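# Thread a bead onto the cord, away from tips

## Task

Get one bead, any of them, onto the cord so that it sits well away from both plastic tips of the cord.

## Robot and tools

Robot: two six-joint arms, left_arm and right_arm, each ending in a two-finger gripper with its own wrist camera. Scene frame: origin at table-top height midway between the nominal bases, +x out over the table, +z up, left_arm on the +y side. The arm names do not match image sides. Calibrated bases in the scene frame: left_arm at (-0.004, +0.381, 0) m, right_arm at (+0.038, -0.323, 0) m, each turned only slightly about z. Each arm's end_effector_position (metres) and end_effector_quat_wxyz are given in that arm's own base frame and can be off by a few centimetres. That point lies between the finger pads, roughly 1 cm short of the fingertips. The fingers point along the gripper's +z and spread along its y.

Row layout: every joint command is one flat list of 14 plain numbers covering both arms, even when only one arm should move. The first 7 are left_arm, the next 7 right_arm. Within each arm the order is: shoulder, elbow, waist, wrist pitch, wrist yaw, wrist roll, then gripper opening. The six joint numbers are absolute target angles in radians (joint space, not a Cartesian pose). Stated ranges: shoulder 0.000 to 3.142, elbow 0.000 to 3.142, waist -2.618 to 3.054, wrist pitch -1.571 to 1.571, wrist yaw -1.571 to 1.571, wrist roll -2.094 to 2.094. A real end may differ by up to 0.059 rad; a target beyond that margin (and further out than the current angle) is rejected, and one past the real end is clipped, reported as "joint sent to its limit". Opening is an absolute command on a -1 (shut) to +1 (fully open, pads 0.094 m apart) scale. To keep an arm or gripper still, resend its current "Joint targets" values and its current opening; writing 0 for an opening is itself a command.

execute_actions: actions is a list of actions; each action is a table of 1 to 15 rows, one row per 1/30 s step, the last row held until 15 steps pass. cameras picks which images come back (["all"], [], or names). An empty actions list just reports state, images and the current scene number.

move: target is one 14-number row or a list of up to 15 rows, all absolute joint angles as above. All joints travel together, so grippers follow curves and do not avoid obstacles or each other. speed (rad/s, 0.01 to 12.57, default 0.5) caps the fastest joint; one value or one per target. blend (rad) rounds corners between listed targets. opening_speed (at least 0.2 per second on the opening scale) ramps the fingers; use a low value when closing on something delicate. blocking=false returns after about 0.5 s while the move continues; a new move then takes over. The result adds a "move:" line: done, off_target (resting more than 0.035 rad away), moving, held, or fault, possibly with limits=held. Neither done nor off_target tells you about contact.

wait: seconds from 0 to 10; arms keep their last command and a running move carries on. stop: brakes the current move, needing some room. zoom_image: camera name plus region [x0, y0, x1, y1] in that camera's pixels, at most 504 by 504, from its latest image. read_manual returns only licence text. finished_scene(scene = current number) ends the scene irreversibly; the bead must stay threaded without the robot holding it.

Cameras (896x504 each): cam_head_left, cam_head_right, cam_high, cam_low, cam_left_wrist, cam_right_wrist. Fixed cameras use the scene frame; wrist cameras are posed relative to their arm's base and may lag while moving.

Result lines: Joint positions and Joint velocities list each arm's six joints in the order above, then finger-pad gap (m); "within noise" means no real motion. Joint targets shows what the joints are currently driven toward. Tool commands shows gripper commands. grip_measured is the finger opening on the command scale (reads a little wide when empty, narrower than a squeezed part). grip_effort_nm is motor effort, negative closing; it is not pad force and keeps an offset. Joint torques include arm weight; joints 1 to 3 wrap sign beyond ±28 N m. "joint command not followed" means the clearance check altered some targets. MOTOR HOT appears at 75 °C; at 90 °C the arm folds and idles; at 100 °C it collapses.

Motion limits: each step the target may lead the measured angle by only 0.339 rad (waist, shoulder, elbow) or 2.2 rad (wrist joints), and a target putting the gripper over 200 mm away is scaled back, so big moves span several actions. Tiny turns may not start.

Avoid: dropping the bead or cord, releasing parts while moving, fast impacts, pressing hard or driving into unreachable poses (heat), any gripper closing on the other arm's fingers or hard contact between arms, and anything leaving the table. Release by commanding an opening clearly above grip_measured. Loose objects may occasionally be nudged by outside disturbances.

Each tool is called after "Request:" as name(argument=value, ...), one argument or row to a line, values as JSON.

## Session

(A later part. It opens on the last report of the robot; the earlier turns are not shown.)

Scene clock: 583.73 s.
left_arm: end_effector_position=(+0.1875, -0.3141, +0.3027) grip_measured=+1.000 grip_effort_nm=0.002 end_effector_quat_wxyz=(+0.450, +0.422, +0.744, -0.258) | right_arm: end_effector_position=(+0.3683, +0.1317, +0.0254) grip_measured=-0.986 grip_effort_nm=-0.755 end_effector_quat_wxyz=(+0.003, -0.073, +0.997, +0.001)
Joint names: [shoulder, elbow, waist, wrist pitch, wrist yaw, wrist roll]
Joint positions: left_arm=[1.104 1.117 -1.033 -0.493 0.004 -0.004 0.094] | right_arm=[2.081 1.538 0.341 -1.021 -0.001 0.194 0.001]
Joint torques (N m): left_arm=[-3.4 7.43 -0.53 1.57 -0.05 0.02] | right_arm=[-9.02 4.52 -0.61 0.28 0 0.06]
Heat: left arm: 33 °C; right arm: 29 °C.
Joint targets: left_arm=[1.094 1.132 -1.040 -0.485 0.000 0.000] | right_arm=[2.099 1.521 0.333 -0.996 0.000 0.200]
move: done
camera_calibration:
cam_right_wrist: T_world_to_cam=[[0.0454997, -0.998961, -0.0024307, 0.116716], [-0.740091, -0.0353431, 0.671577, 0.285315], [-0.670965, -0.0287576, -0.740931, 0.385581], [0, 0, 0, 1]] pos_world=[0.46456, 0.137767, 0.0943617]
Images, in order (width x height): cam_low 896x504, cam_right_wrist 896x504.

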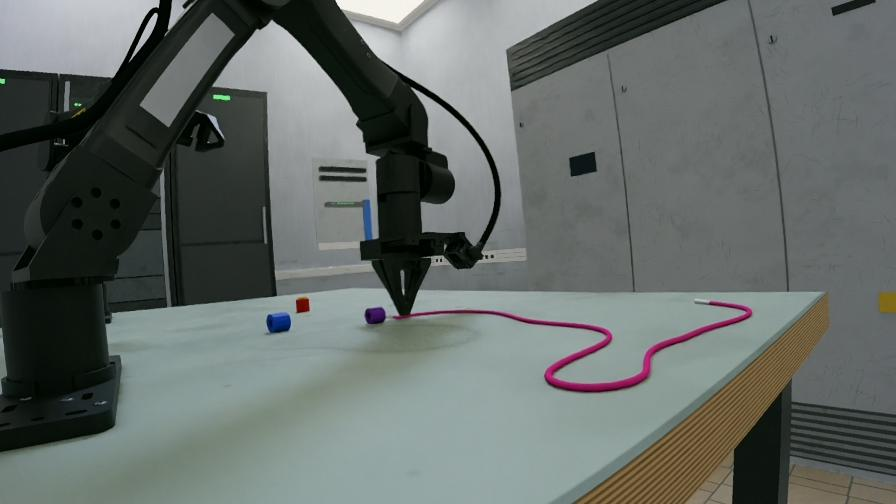

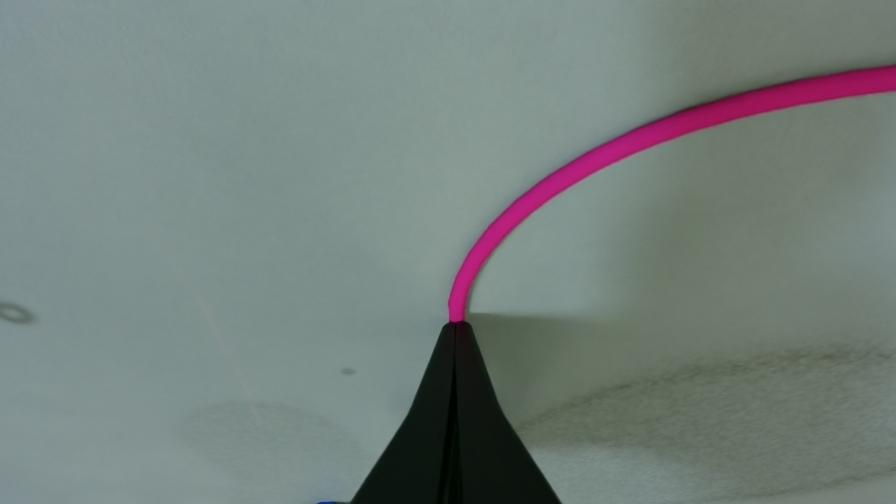

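Request:
move(
  target=[
    [1.094, 1.132, -1.04, -0.485, 0.0, 0.0, 1.0, 2.0994, 1.5211, 0.333, -0.9965, 0.0, 0.2, -0.6],
    [1.094, 1.132, -1.04, -0.485, 0.0, 0.0, 1.0, 2.1028, 1.5098, 0.333, -0.982, 0.0, 0.2, -0.6],
  ],
  speed=0.2,
  opening_speed=0.8,
  cameras=["cam_right_wrist", "cam_low"],
)

Request:
zoom_image(
  camera="cam_low",
  region=[340, 230, 480, 340],
)

Scene clock: 613.33 s.
left_arm: end_effector_position=(+0.1875, -0.3141, +0.3027) grip_measured=+1.000 grip_effort_nm=-0.002 end_effector_quat_wxyz=(+0.450, +0.422, +0.744, -0.258) | right_arm: end_effector_position=(+0.3682, +0.1312, +0.0230) grip_measured=-0.603 grip_effort_nm=0.134 end_effector_quat_wxyz=(+0.004, -0.073, +0.997, +0.001)
Joint names: [shoulder, elbow, waist, wrist pitch, wrist yaw, wrist roll]
Joint positions: left_arm=[1.104 1.117 -1.033 -0.493 0.004 -0.004 0.094] | right_arm=[2.082 1.529 0.34 -1.01 0 0.195 0.019]
Joint torques (N m): left_arm=[-3.4 7.42 -0.53 1.57 -0.05 0.02] | right_arm=[-8.9 4.26 -0.64 0.3 -0.01 0.05]
Heat: left arm: 33 °C; right arm: 29 °C.
Joint targets: left_arm=[1.094 1.132 -1.040 -0.485 0.000 0.000] | right_arm=[2.103 1.510 0.333 -0.982 0.000 0.200]
move: done
camera_calibration:
cam_right_wrist: T_world_to_cam=[[0.0443007, -0.999015, -0.00238138, 0.116778], [-0.740959, -0.0344561, 0.670666, 0.287054], [-0.670087, -0.0279465, -0.741756, 0.383283], [0, 0, 0, 1]] pos_world=[0.464355, 0.137265, 0.092063]
Images, in order (width x height): cam_low 896x504, cam_right_wrist 896x504.

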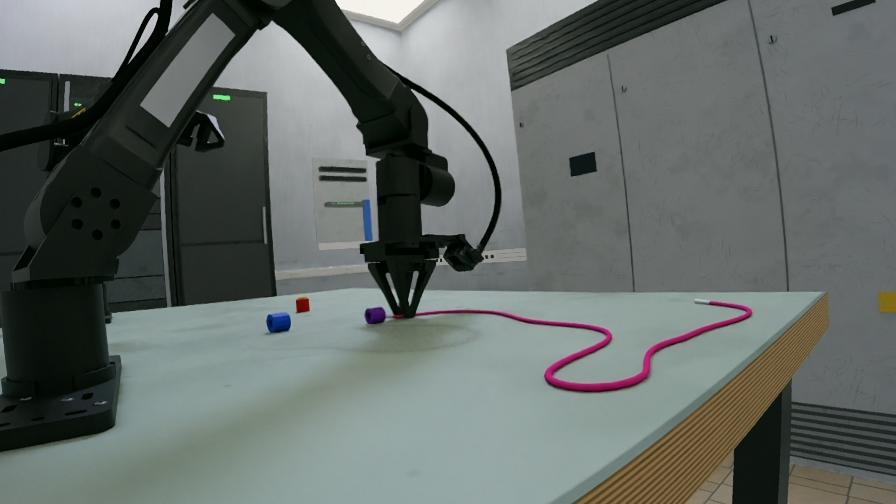

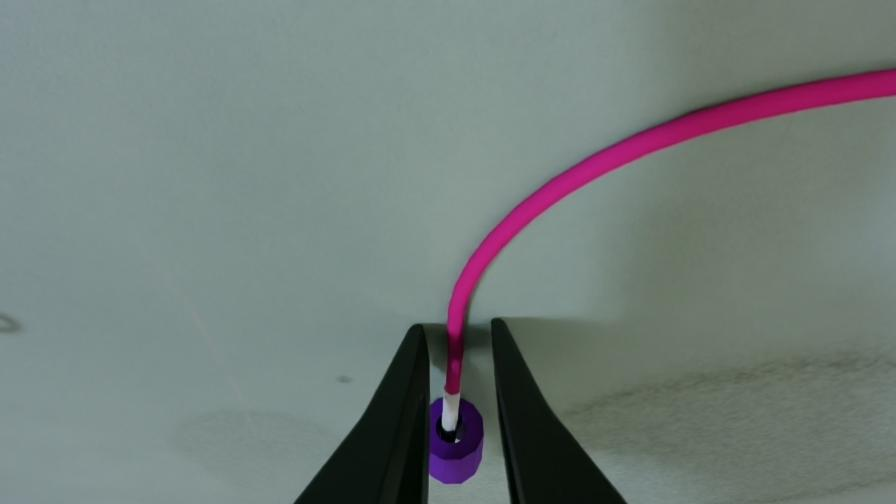

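Scaled by 3.600 from the camera's 896x504 image, which has a finer 1280x720 frame.

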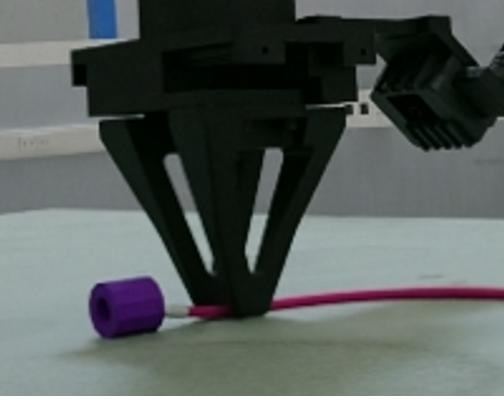

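Request:
move(
  target=[1.094, 1.132, -1.04, -0.485, 0.0, 0.0, 1.0, 2.1028, 1.5098, 0.333, -0.982, 0.0, 0.2, -1.0],
  speed=0.2,
  opening_speed=0.4,
  cameras=["cam_right_wrist", "cam_low"],
)

Request:
zoom_image(
  camera="cam_low",
  region=[340, 230, 480, 340],
)

Scene clock: 620.37 s.
left_arm: end_effector_position=(+0.1875, -0.3141, +0.3027) grip_measured=+1.000 grip_effort_nm=-0.007 end_effector_quat_wxyz=(+0.450, +0.422, +0.744, -0.258) | right_arm: end_effector_position=(+0.3688, +0.1316, +0.0230) grip_measured=-0.945 grip_effort_nm=-1.004 end_effector_quat_wxyz=(+0.005, -0.073, +0.997, +0.002)
Joint names: [shoulder, elbow, waist, wrist pitch, wrist yaw, wrist roll]
Joint positions: left_arm=[1.104 1.117 -1.033 -0.493 0.004 -0.004 0.094] | right_arm=[2.082 1.529 0.34 -1.008 -0.001 0.195 0.003]
Joint torques (N m): left_arm=[-3.41 7.43 -0.53 1.57 -0.06 0.03] | right_arm=[-8.79 4.34 -0.58 0.29 0.01 0.06]
Heat: left arm: 33 °C; right arm: 29 °C.
Joint targets: left_arm=[1.094 1.132 -1.040 -0.485 0.000 0.000] | right_arm=[2.103 1.510 0.333 -0.982 0.000 0.200]
move: done
camera_calibration:
cam_right_wrist: T_world_to_cam=[[0.0443417, -0.999009, -0.0039068, 0.117073], [-0.742457, -0.0355705, 0.668949, 0.288232], [-0.668425, -0.0267617, -0.743298, 0.383049], [0, 0, 0, 1]] pos_world=[0.464848, 0.13746, 0.0923638]
Images, in order (width x height): cam_low 896x504, cam_right_wrist 896x504.

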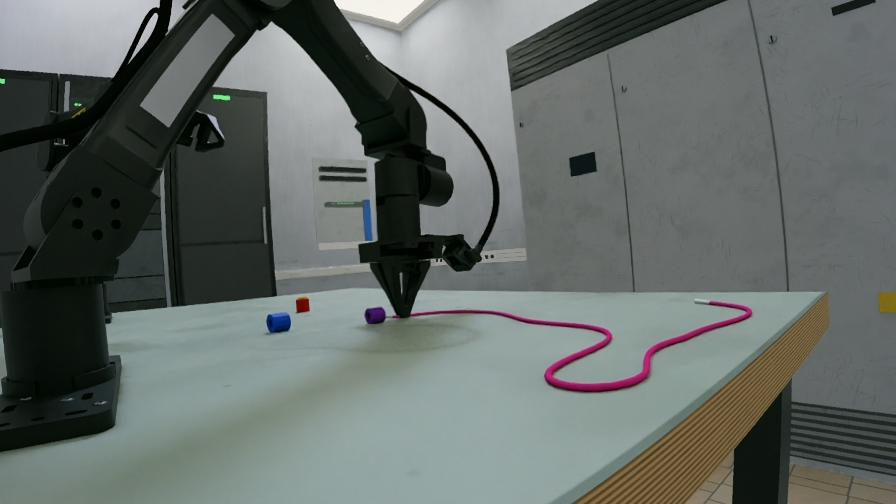

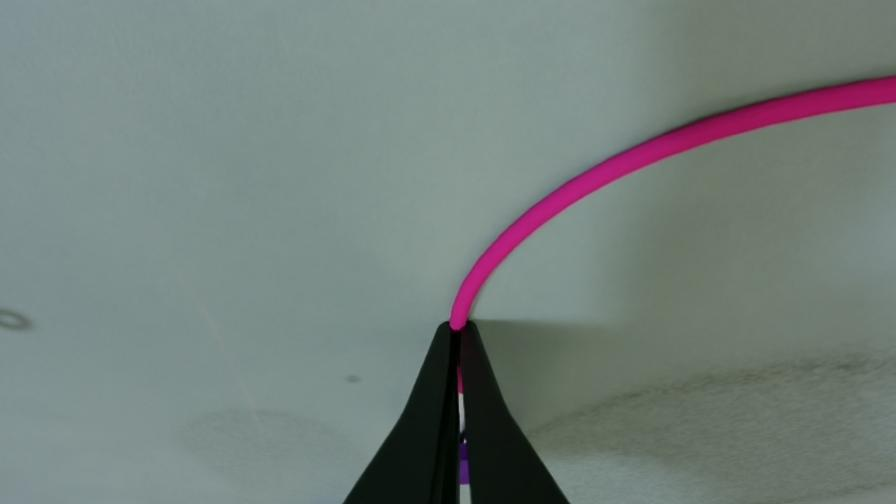

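Scaled by 3.600 from the camera's 896x504 image, which has a finer 1280x720 frame.

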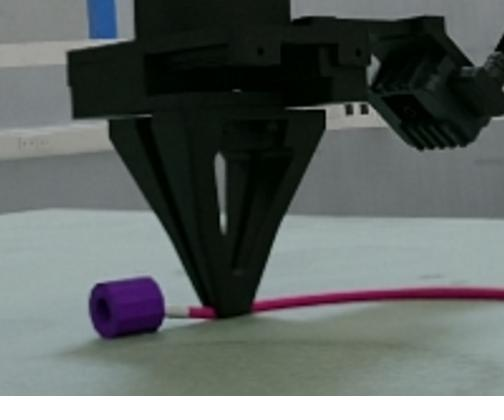

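Request:
move(
  target=[1.094, 1.132, -1.04, -0.485, 0.0, 0.0, 1.0, 1.998, 1.410, 0.353, -0.972, 0.0, 0.22, -1.0],
  speed=0.1,
  cameras=["cam_right_wrist", "cam_low", "cam_high", "cam_left_wrist"],
)

Request:
zoom_image(
  camera="cam_low",
  region=[340, 230, 480, 340],
)

Scene clock: 651.70 s.
left_arm: end_effector_position=(+0.1875, -0.3141, +0.3027) grip_measured=+1.000 grip_effort_nm=0.007 end_effector_quat_wxyz=(+0.450, +0.422, +0.744, -0.258) | right_arm: end_effector_position=(+0.3579, +0.1298, +0.0221) grip_measured=-0.948 grip_effort_nm=-1.057 end_effector_quat_wxyz=(+0.014, -0.065, +0.998, +0.005)
Joint names: [shoulder, elbow, waist, wrist pitch, wrist yaw, wrist roll]
Joint positions: left_arm=[1.104 1.117 -1.033 -0.493 0.004 -0.004 0.094] | right_arm=[2.025 1.44 0.345 -0.955 -0.001 0.214 0.002]
Joint torques (N m): left_arm=[-3.4 7.43 -0.51 1.56 -0.05 0.03] | right_arm=[-12.11 3.55 0.77 -0.11 0 0.08]
Heat: left arm: 33 °C; right arm: 30 °C.
Joint targets: left_arm=[1.094 1.132 -1.040 -0.485 0.000 0.000] | right_arm=[1.998 1.410 0.353 -0.972 0.000 0.220]
move: done
camera_calibration:
cam_left_wrist: T_world_to_cam=[[-0.884593, -0.453559, -0.108535, 0.0606856], [-0.396882, 0.854344, -0.33553, 0.470161], [0.244909, -0.253731, -0.935756, 0.270704], [0, 0, 0, 1]] pos_world=[0.173983, -0.305469, 0.417652]
cam_right_wrist: T_world_to_cam=[[0.0303497, -0.999483, -0.0105827, 0.121003], [-0.755099, -0.0298634, 0.65493, 0.284724], [-0.654908, -0.0118859, -0.755615, 0.368533], [0, 0, 0, 1]] pos_world=[0.452678, 0.133823, 0.0932754]
Images, in order (width x height): cam_high 896x504, cam_low 896x504, cam_left_wrist 896x504, cam_right_wrist 896x504.

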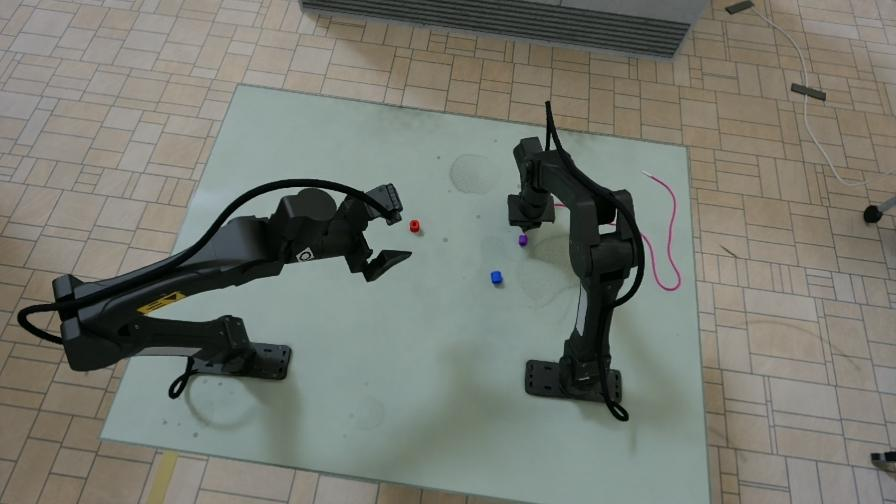

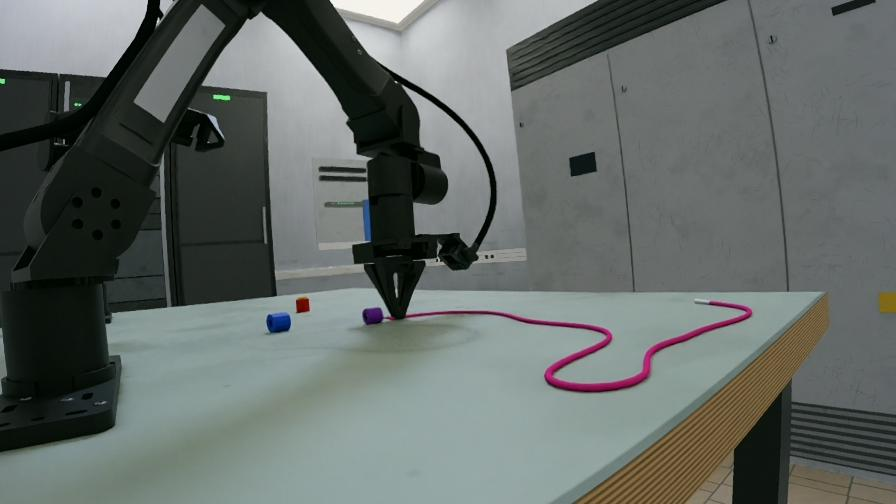

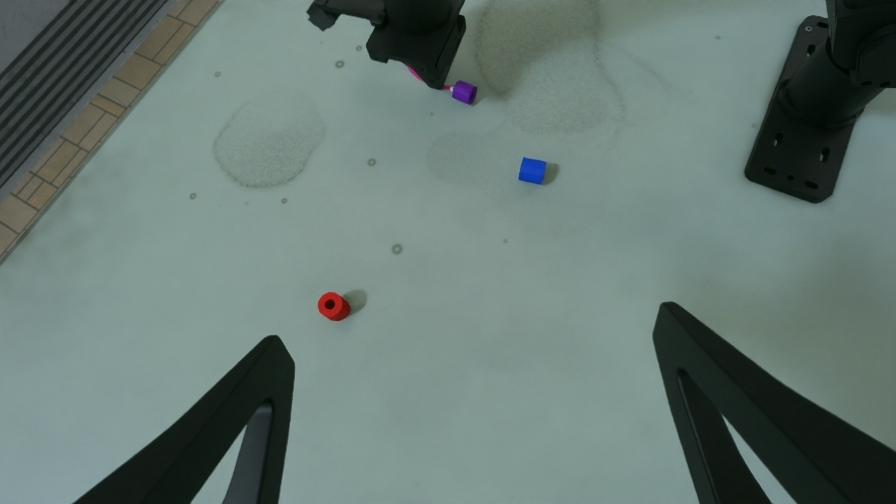

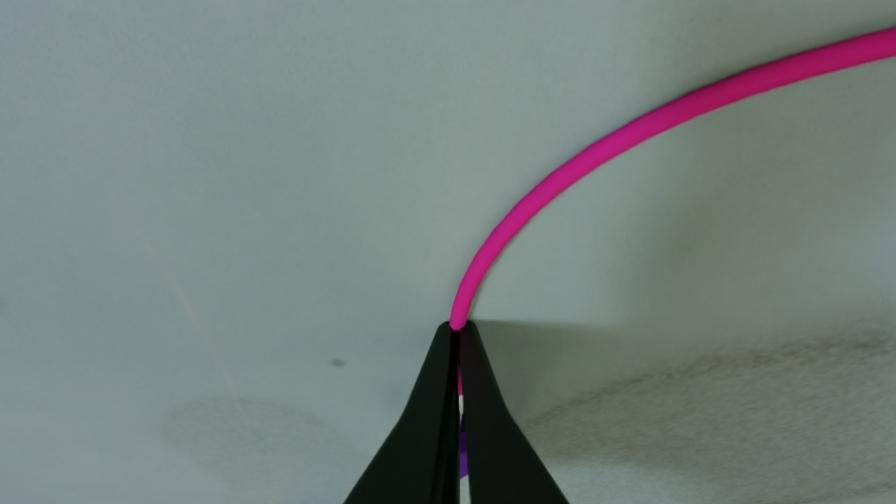

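Scaled by 3.600 from the camera's 896x504 image, which has a finer 1280x720 frame.

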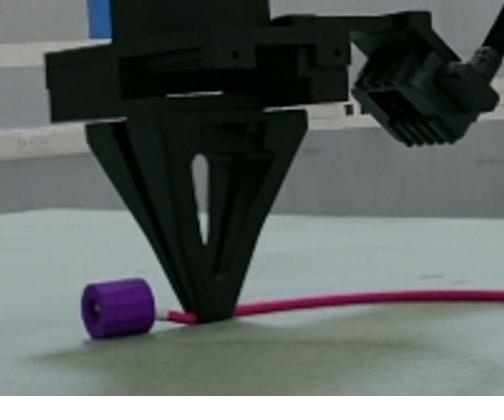

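Request:
move(
  target=[1.094, 1.132, -1.04, -0.485, 0.0, 0.0, 1.0, 1.964, 1.383, 0.367, -1.006, 0.0, 0.23, -1.0],
  speed=0.1,
  cameras=["cam_right_wrist", "cam_low", "cam_high", "cam_left_wrist"],
)

Request:
zoom_image(
  camera="cam_low",
  region=[340, 230, 480, 340],
)

Request:
zoom_image(
  camera="cam_left_wrist",
  region=[390, 50, 560, 200],
)

Scene clock: 677.27 s.
left_arm: end_effector_position=(+0.1875, -0.3141, +0.3027) grip_measured=+1.000 grip_effort_nm=-0.002 end_effector_quat_wxyz=(+0.450, +0.422, +0.744, -0.258) | right_arm: end_effector_position=(+0.3414, +0.1292, +0.0218) grip_measured=-0.948 grip_effort_nm=-1.057 end_effector_quat_wxyz=(-0.003, -0.067, +0.998, +0.000)
Joint names: [shoulder, elbow, waist, wrist pitch, wrist yaw, wrist roll]
Joint positions: left_arm=[1.104 1.117 -1.033 -0.493 0.004 -0.004 0.094] | right_arm=[2.003 1.405 0.358 -0.98 -0.001 0.224 0.002]
Joint torques (N m): left_arm=[-3.38 7.43 -0.53 1.57 -0.05 0.02] | right_arm=[-12.75 3.99 0.72 -0.28 0 0.05]
Heat: left arm: 33 °C; right arm: 32 °C.
Joint targets: left_arm=[1.094 1.132 -1.040 -0.485 0.000 0.000] | right_arm=[1.964 1.383 0.367 -1.006 0.000 0.230]
move: off_target (right_arm); right_arm: the shoulder is farthest, 0.039 rad from its target
camera_calibration:
cam_left_wrist: T_world_to_cam=[[-0.884593, -0.453559, -0.108535, 0.0606856], [-0.396882, 0.854344, -0.33553, 0.470161], [0.244909, -0.253731, -0.935756, 0.270704], [0, 0, 0, 1]] pos_world=[0.173983, -0.305469, 0.417652]
cam_right_wrist: T_world_to_cam=[[0.0340176, -0.999421, 0.000880822, 0.11939], [-0.73177, -0.0243072, 0.681118, 0.263219], [-0.680702, -0.0238146, -0.732173, 0.367317], [0, 0, 0, 1]] pos_world=[0.438588, 0.134466, 0.0895515]
Images, in order (width x height): cam_high 896x504, cam_low 896x504, cam_left_wrist 896x504, cam_right_wrist 896x504.

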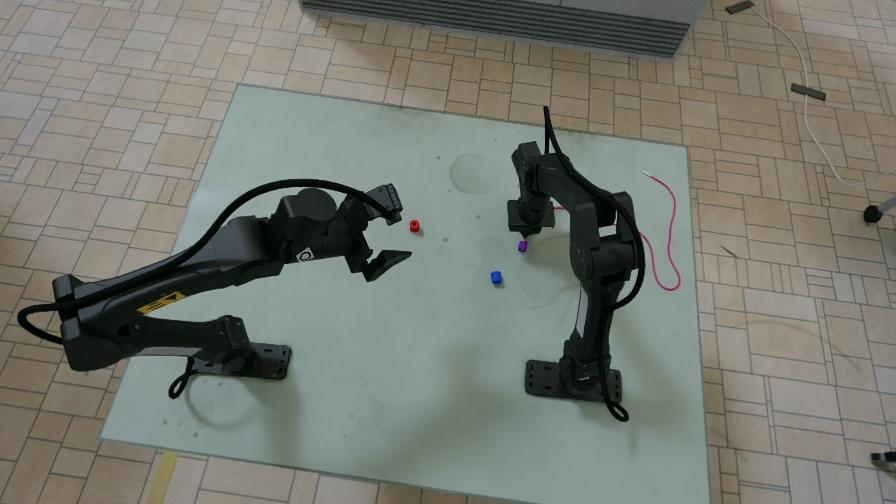

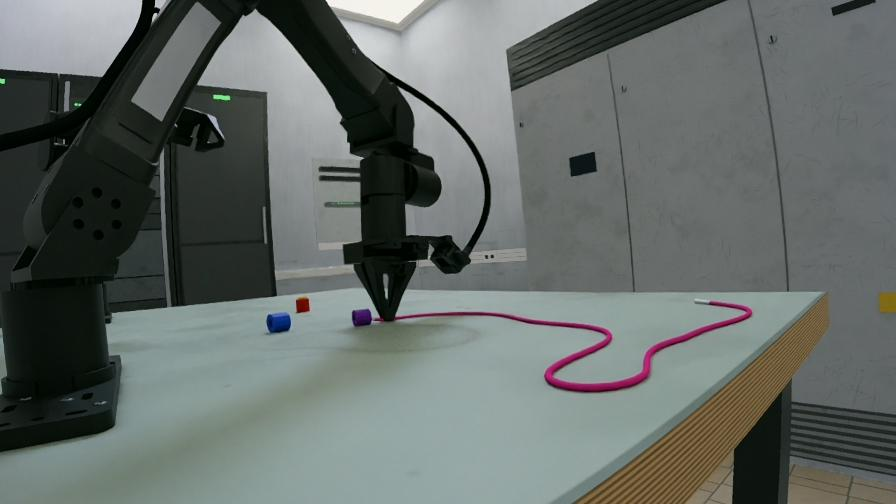

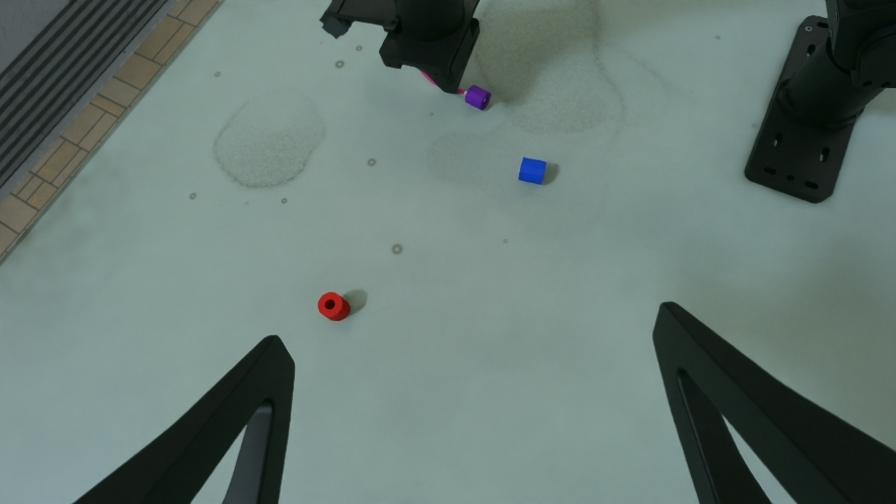

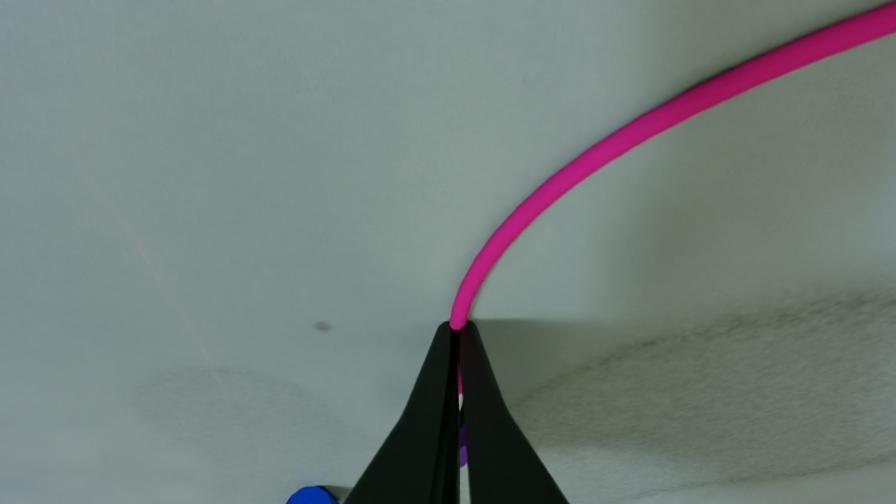

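Scaled by 3.600 from the camera's 896x504 image, which has a finer 1280x720 frame.

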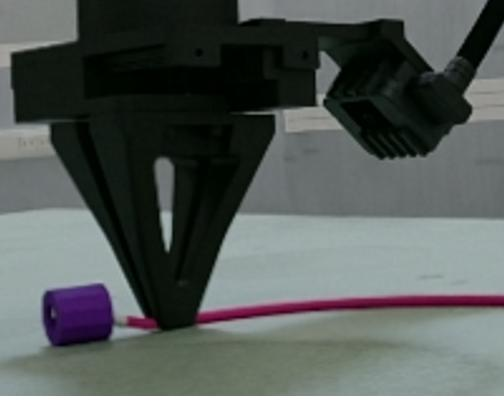

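Scaled by 2.965 from the camera's 896x504 image, which has a finer 1280x720 frame.

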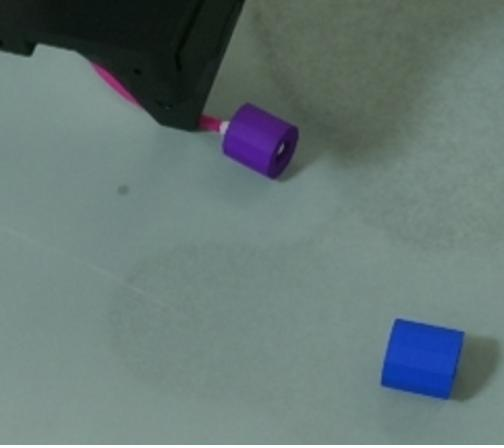

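Request:
move(
  target=[1.094, 1.132, -1.04, -0.485, 0.0, 0.0, 1.0, 1.960, 1.400, 0.367, -1.02, 0.0, 1.27, -1.0],
  speed=0.4,
  cameras=["cam_right_wrist", "cam_low", "cam_left_wrist"],
)

Request:
zoom_image(
  camera="cam_low",
  region=[340, 230, 480, 340],
)

Request:
zoom_image(
  camera="cam_left_wrist",
  region=[390, 50, 560, 200],
)

Scene clock: 867.97 s.
left_arm: end_effector_position=(+0.1875, -0.3141, +0.3027) grip_measured=+1.000 grip_effort_nm=0.007 end_effector_quat_wxyz=(+0.450, +0.422, +0.744, -0.258) | right_arm: end_effector_position=(+0.3368, +0.1279, +0.0219) grip_measured=-0.949 grip_effort_nm=-1.057 end_effector_quat_wxyz=(-0.010, +0.436, +0.900, -0.008)
Joint names: [shoulder, elbow, waist, wrist pitch, wrist yaw, wrist roll]
Joint positions: left_arm=[1.104 1.117 -1.033 -0.493 0.004 -0.004 0.094] | right_arm=[2.003 1.405 0.358 -0.999 -0.003 1.26 0.002]
Joint torques (N m): left_arm=[-3.41 7.45 -0.51 1.57 -0.05 0.03] | right_arm=[-13.08 5.2 0.79 -0.25 0 0.08]
Heat: left arm: 33 °C; right arm: 35 °C.
Joint targets: left_arm=[1.094 1.132 -1.040 -0.485 0.000 0.000] | right_arm=[1.960 1.400 0.367 -1.020 0.000 1.270]
move: off_target (right_arm); right_arm: the shoulder is farthest, 0.043 rad from its target
camera_calibration:
cam_left_wrist: T_world_to_cam=[[-0.884593, -0.453559, -0.108535, 0.0606856], [-0.396882, 0.854344, -0.33553, 0.470161], [0.244909, -0.253731, -0.935756, 0.270704], [0, 0, 0, 1]] pos_world=[0.173983, -0.305469, 0.417652]
cam_right_wrist: T_world_to_cam=[[-0.842714, -0.537805, 0.0244805, 0.353947], [-0.379095, 0.625082, 0.682319, 0.0579389], [-0.382257, 0.565719, -0.730644, 0.188285], [0, 0, 0, 1]] pos_world=[0.392214, 0.0476219, 0.0893716]
Images, in order (width x height): cam_low 896x504, cam_left_wrist 896x504, cam_right_wrist 896x504.

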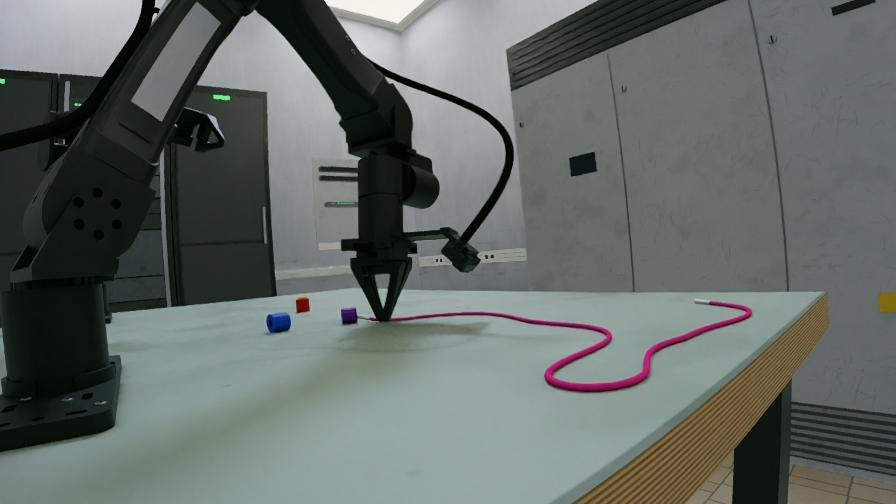

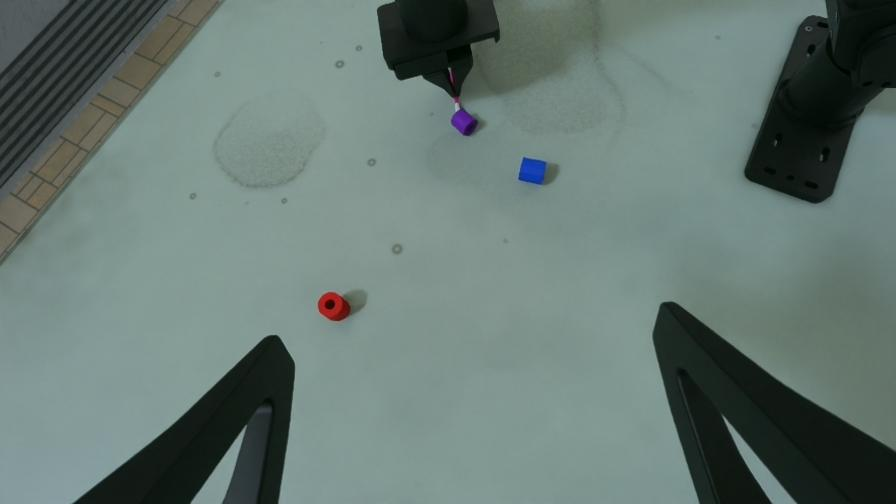

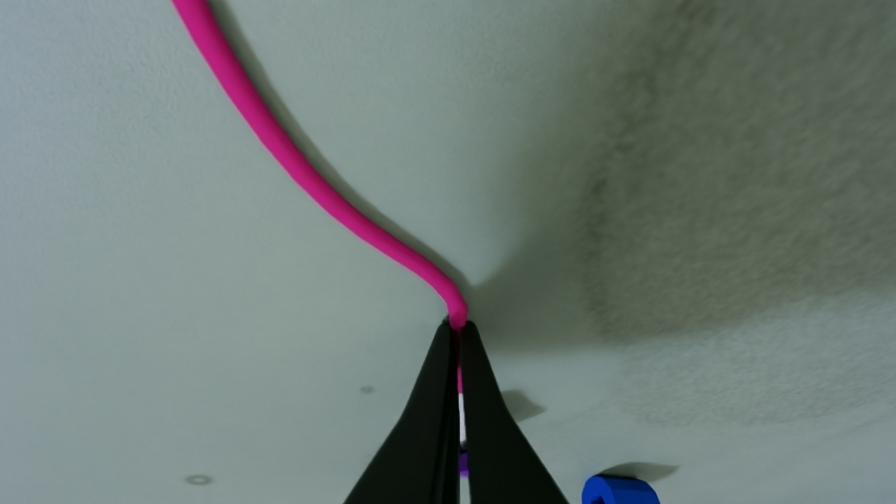

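Scaled by 3.600 from the camera's 896x504 image, which has a finer 1280x720 frame.

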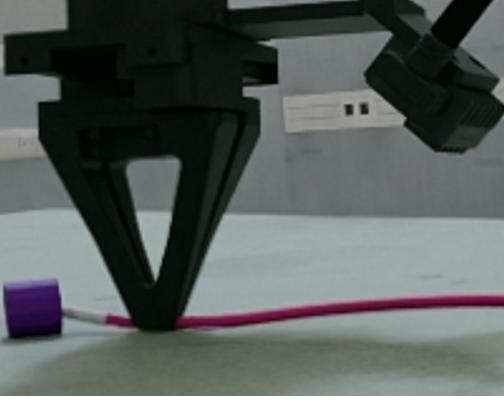

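Scaled by 2.965 from the camera's 896x504 image, which has a finer 1280x720 frame.

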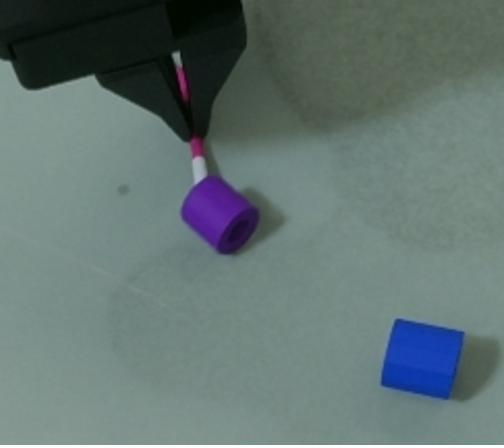

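Request:
move(
  target=[1.094, 1.132, -1.04, -0.485, 0.0, 0.0, 1.0, 1.919, 1.338, 0.607, -0.96, 0.0, 1.70, -1.0],
  speed=0.15,
  cameras=["cam_right_wrist", "cam_low", "cam_left_wrist", "cam_high"],
)

Request:
zoom_image(
  camera="cam_low",
  region=[300, 230, 440, 340],
)

Request:
zoom_image(
  camera="cam_left_wrist",
  region=[390, 80, 560, 230],
)

Scene clock: 901.80 s.
left_arm: end_effector_position=(+0.1875, -0.3141, +0.3027) grip_measured=+1.000 grip_effort_nm=0.002 end_effector_quat_wxyz=(+0.450, +0.422, +0.744, -0.258) | right_arm: end_effector_position=(+0.2917, +0.2019, +0.0240) grip_measured=-0.949 grip_effort_nm=-1.057 end_effector_quat_wxyz=(-0.003, +0.518, +0.855, -0.002)
Joint names: [shoulder, elbow, waist, wrist pitch, wrist yaw, wrist roll]
Joint positions: left_arm=[1.104 1.117 -1.033 -0.493 0.004 -0.004 0.094] | right_arm=[1.963 1.357 0.601 -0.971 -0.004 1.69 0.002]
Joint torques (N m): left_arm=[-3.4 7.43 -0.51 1.56 -0.05 0.02] | right_arm=[-12.79 4.31 0.5 0.12 0.02 0.11]
Heat: left arm: 33 °C; right arm: 36 °C.
Joint targets: left_arm=[1.094 1.132 -1.040 -0.485 0.000 0.000] | right_arm=[1.919 1.338 0.607 -0.960 0.000 1.700]
move: off_target (right_arm); right_arm: the shoulder is farthest, 0.044 rad from its target
camera_calibration:
cam_left_wrist: T_world_to_cam=[[-0.884593, -0.453559, -0.108535, 0.0606856], [-0.396882, 0.854344, -0.33553, 0.470161], [0.244909, -0.253731, -0.935756, 0.270704], [0, 0, 0, 1]] pos_world=[0.173983, -0.305469, 0.417652]
cam_right_wrist: T_world_to_cam=[[-0.928409, -0.3715, 0.00663821, 0.347533], [-0.268806, 0.683889, 0.678262, -0.05082], [-0.256514, 0.62792, -0.73479, 0.0815183], [0, 0, 0, 1]] pos_world=[0.329903, 0.112677, 0.0920611]
Images, in order (width x height): cam_high 896x504, cam_low 896x504, cam_left_wrist 896x504, cam_right_wrist 896x504.

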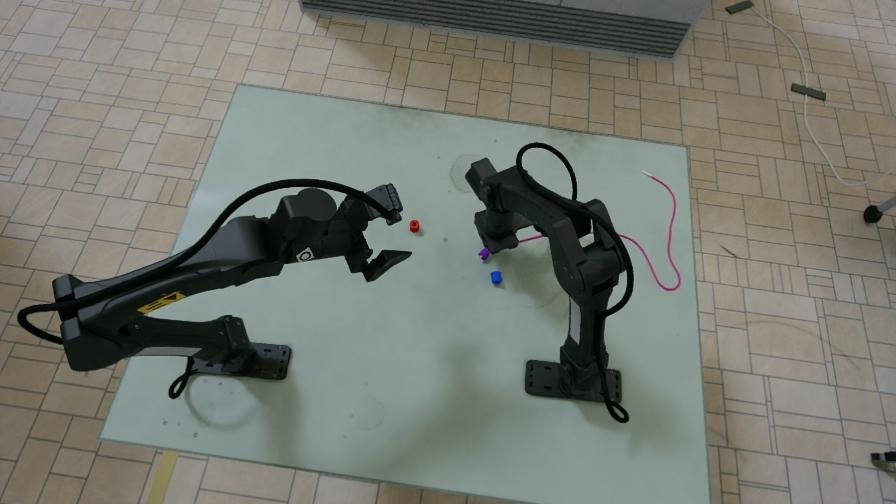

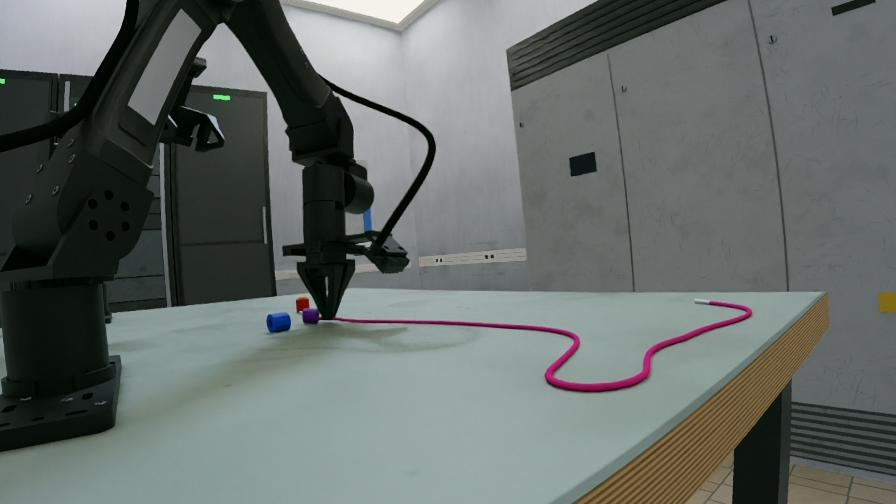

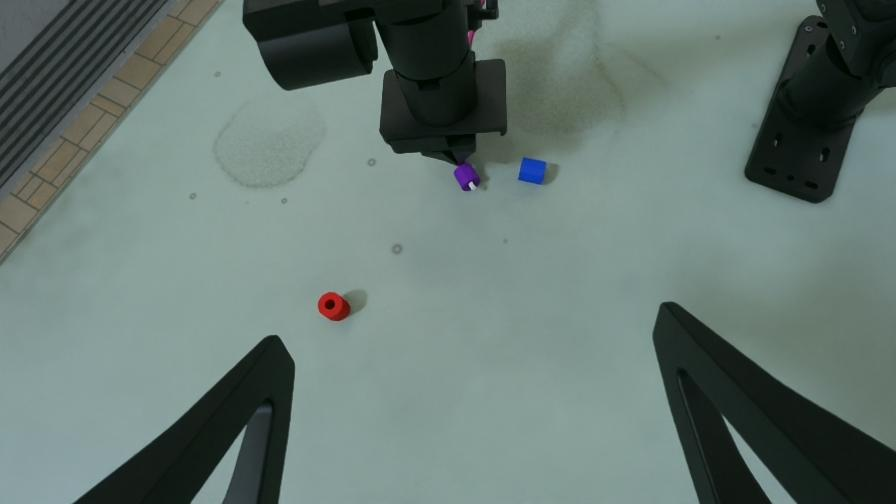

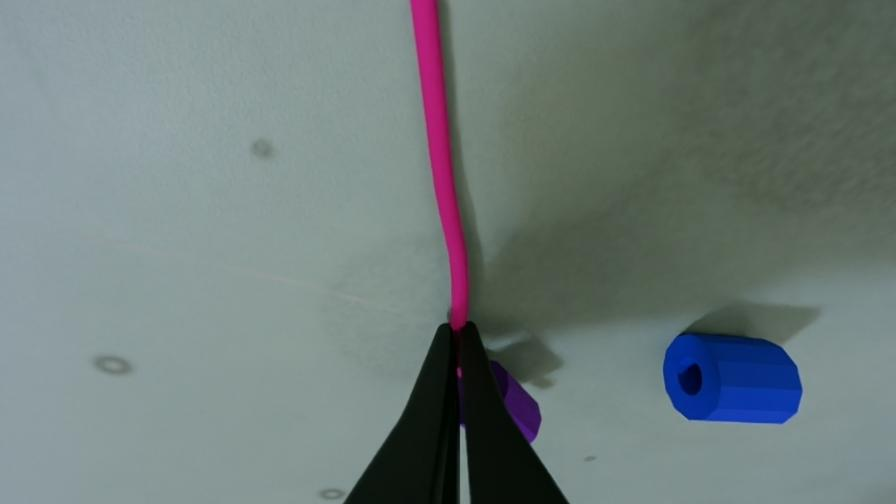

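Scaled by 3.600 from the camera's 896x504 image, which has a finer 1280x720 frame.

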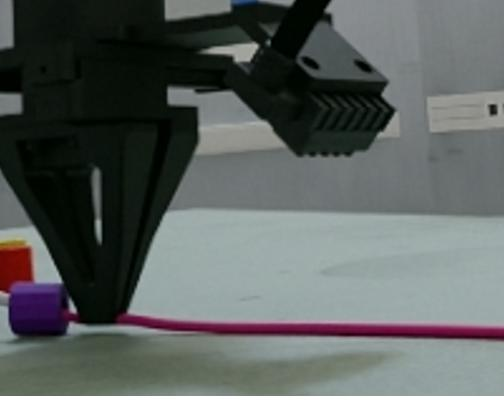

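Scaled by 2.965 from the camera's 896x504 image, which has a finer 1280x720 frame.

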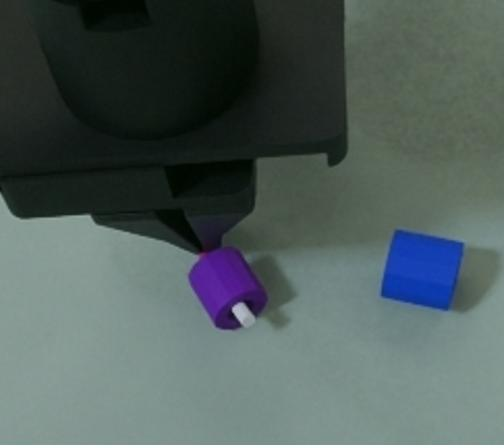

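Request:
move(
  target=[
    [1.094, 1.132, -1.04, -0.485, 0.0, 0.0, 1.0, 1.919, 1.338, 0.607, -0.96, 0.0, 1.70, -0.6],
    [1.094, 1.132, -1.04, -0.485, 0.0, 0.0, 1.0, 1.9015, 1.3134, 0.527, -0.953, 0.0, 1.615, -0.6],
  ],
  speed=0.1,
  opening_speed=0.5,
  cameras=["cam_right_wrist", "cam_low", "cam_left_wrist"],
)

Request:
zoom_image(
  camera="cam_low",
  region=[280, 230, 420, 340],
)

Request:
zoom_image(
  camera="cam_left_wrist",
  region=[390, 80, 560, 230],
)

Scene clock: 944.57 s.
left_arm: end_effector_position=(+0.1875, -0.3141, +0.3027) grip_measured=+1.000 grip_effort_nm=0.007 end_effector_quat_wxyz=(+0.450, +0.422, +0.744, -0.258) | right_arm: end_effector_position=(+0.3001, +0.1793, +0.0240) grip_measured=-0.603 grip_effort_nm=0.134 end_effector_quat_wxyz=(-0.004, +0.515, +0.857, -0.002)
Joint names: [shoulder, elbow, waist, wrist pitch, wrist yaw, wrist roll]
Joint positions: left_arm=[1.104 1.117 -1.033 -0.493 0.004 -0.004 0.094] | right_arm=[1.945 1.332 0.533 -0.964 -0.005 1.616 0.019]
Joint torques (N m): left_arm=[-3.43 7.43 -0.53 1.57 -0.05 0.02] | right_arm=[-12.62 4.18 -0.58 0.1 0.03 0.05]
Heat: left arm: 33 °C; right arm: 35 °C.
Joint targets: left_arm=[1.094 1.132 -1.040 -0.485 0.000 0.000] | right_arm=[1.902 1.313 0.527 -0.953 0.000 1.615]
move: off_target (right_arm); right_arm: the shoulder is farthest, 0.043 rad from its target
camera_calibration:
cam_left_wrist: T_world_to_cam=[[-0.884593, -0.453559, -0.108535, 0.0606856], [-0.396882, 0.854344, -0.33553, 0.470161], [0.244909, -0.253731, -0.935756, 0.270704], [0, 0, 0, 1]] pos_world=[0.173983, -0.305469, 0.417652]
cam_right_wrist: T_world_to_cam=[[-0.926106, -0.377194, 0.00723382, 0.34731], [-0.272352, 0.681715, 0.679035, -0.0315846], [-0.261059, 0.626889, -0.73407, 0.0994809], [0, 0, 0, 1]] pos_world=[0.339014, 0.0901715, 0.0919606]
Images, in order (width x height): cam_low 896x504, cam_left_wrist 896x504, cam_right_wrist 896x504.

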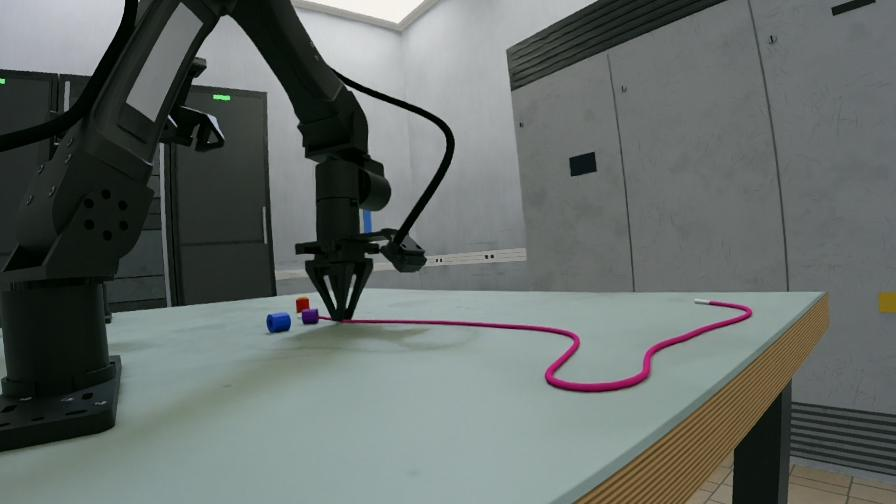

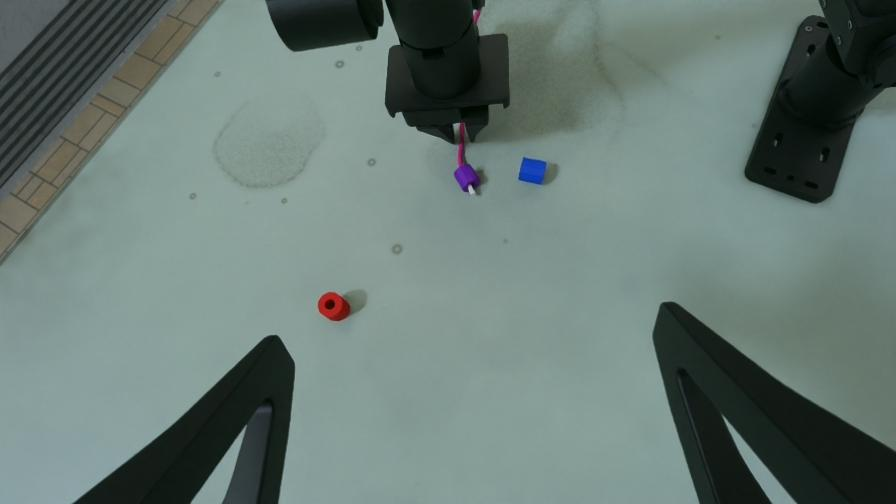

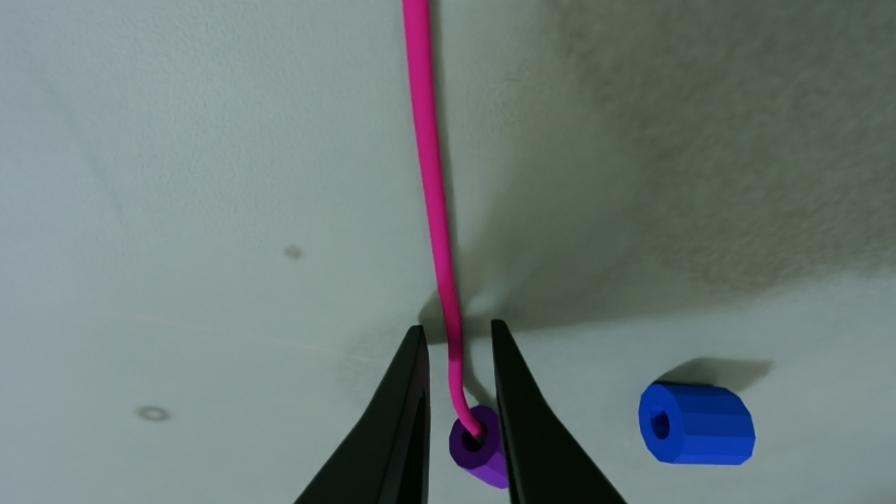

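Scaled by 3.600 from the camera's 896x504 image, which has a finer 1280x720 frame.

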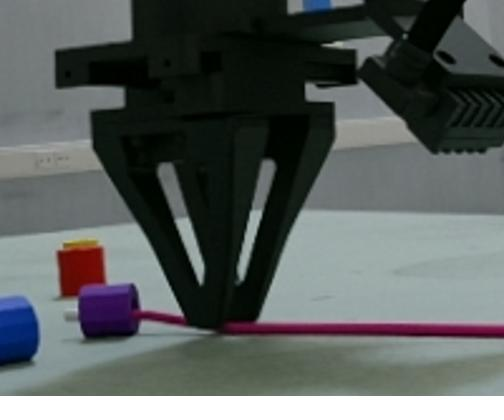

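Scaled by 2.965 from the camera's 896x504 image, which has a finer 1280x720 frame.

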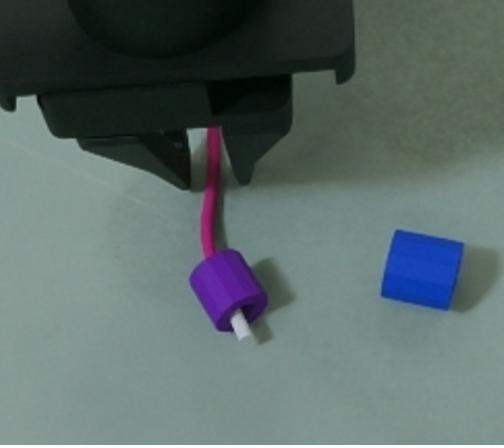

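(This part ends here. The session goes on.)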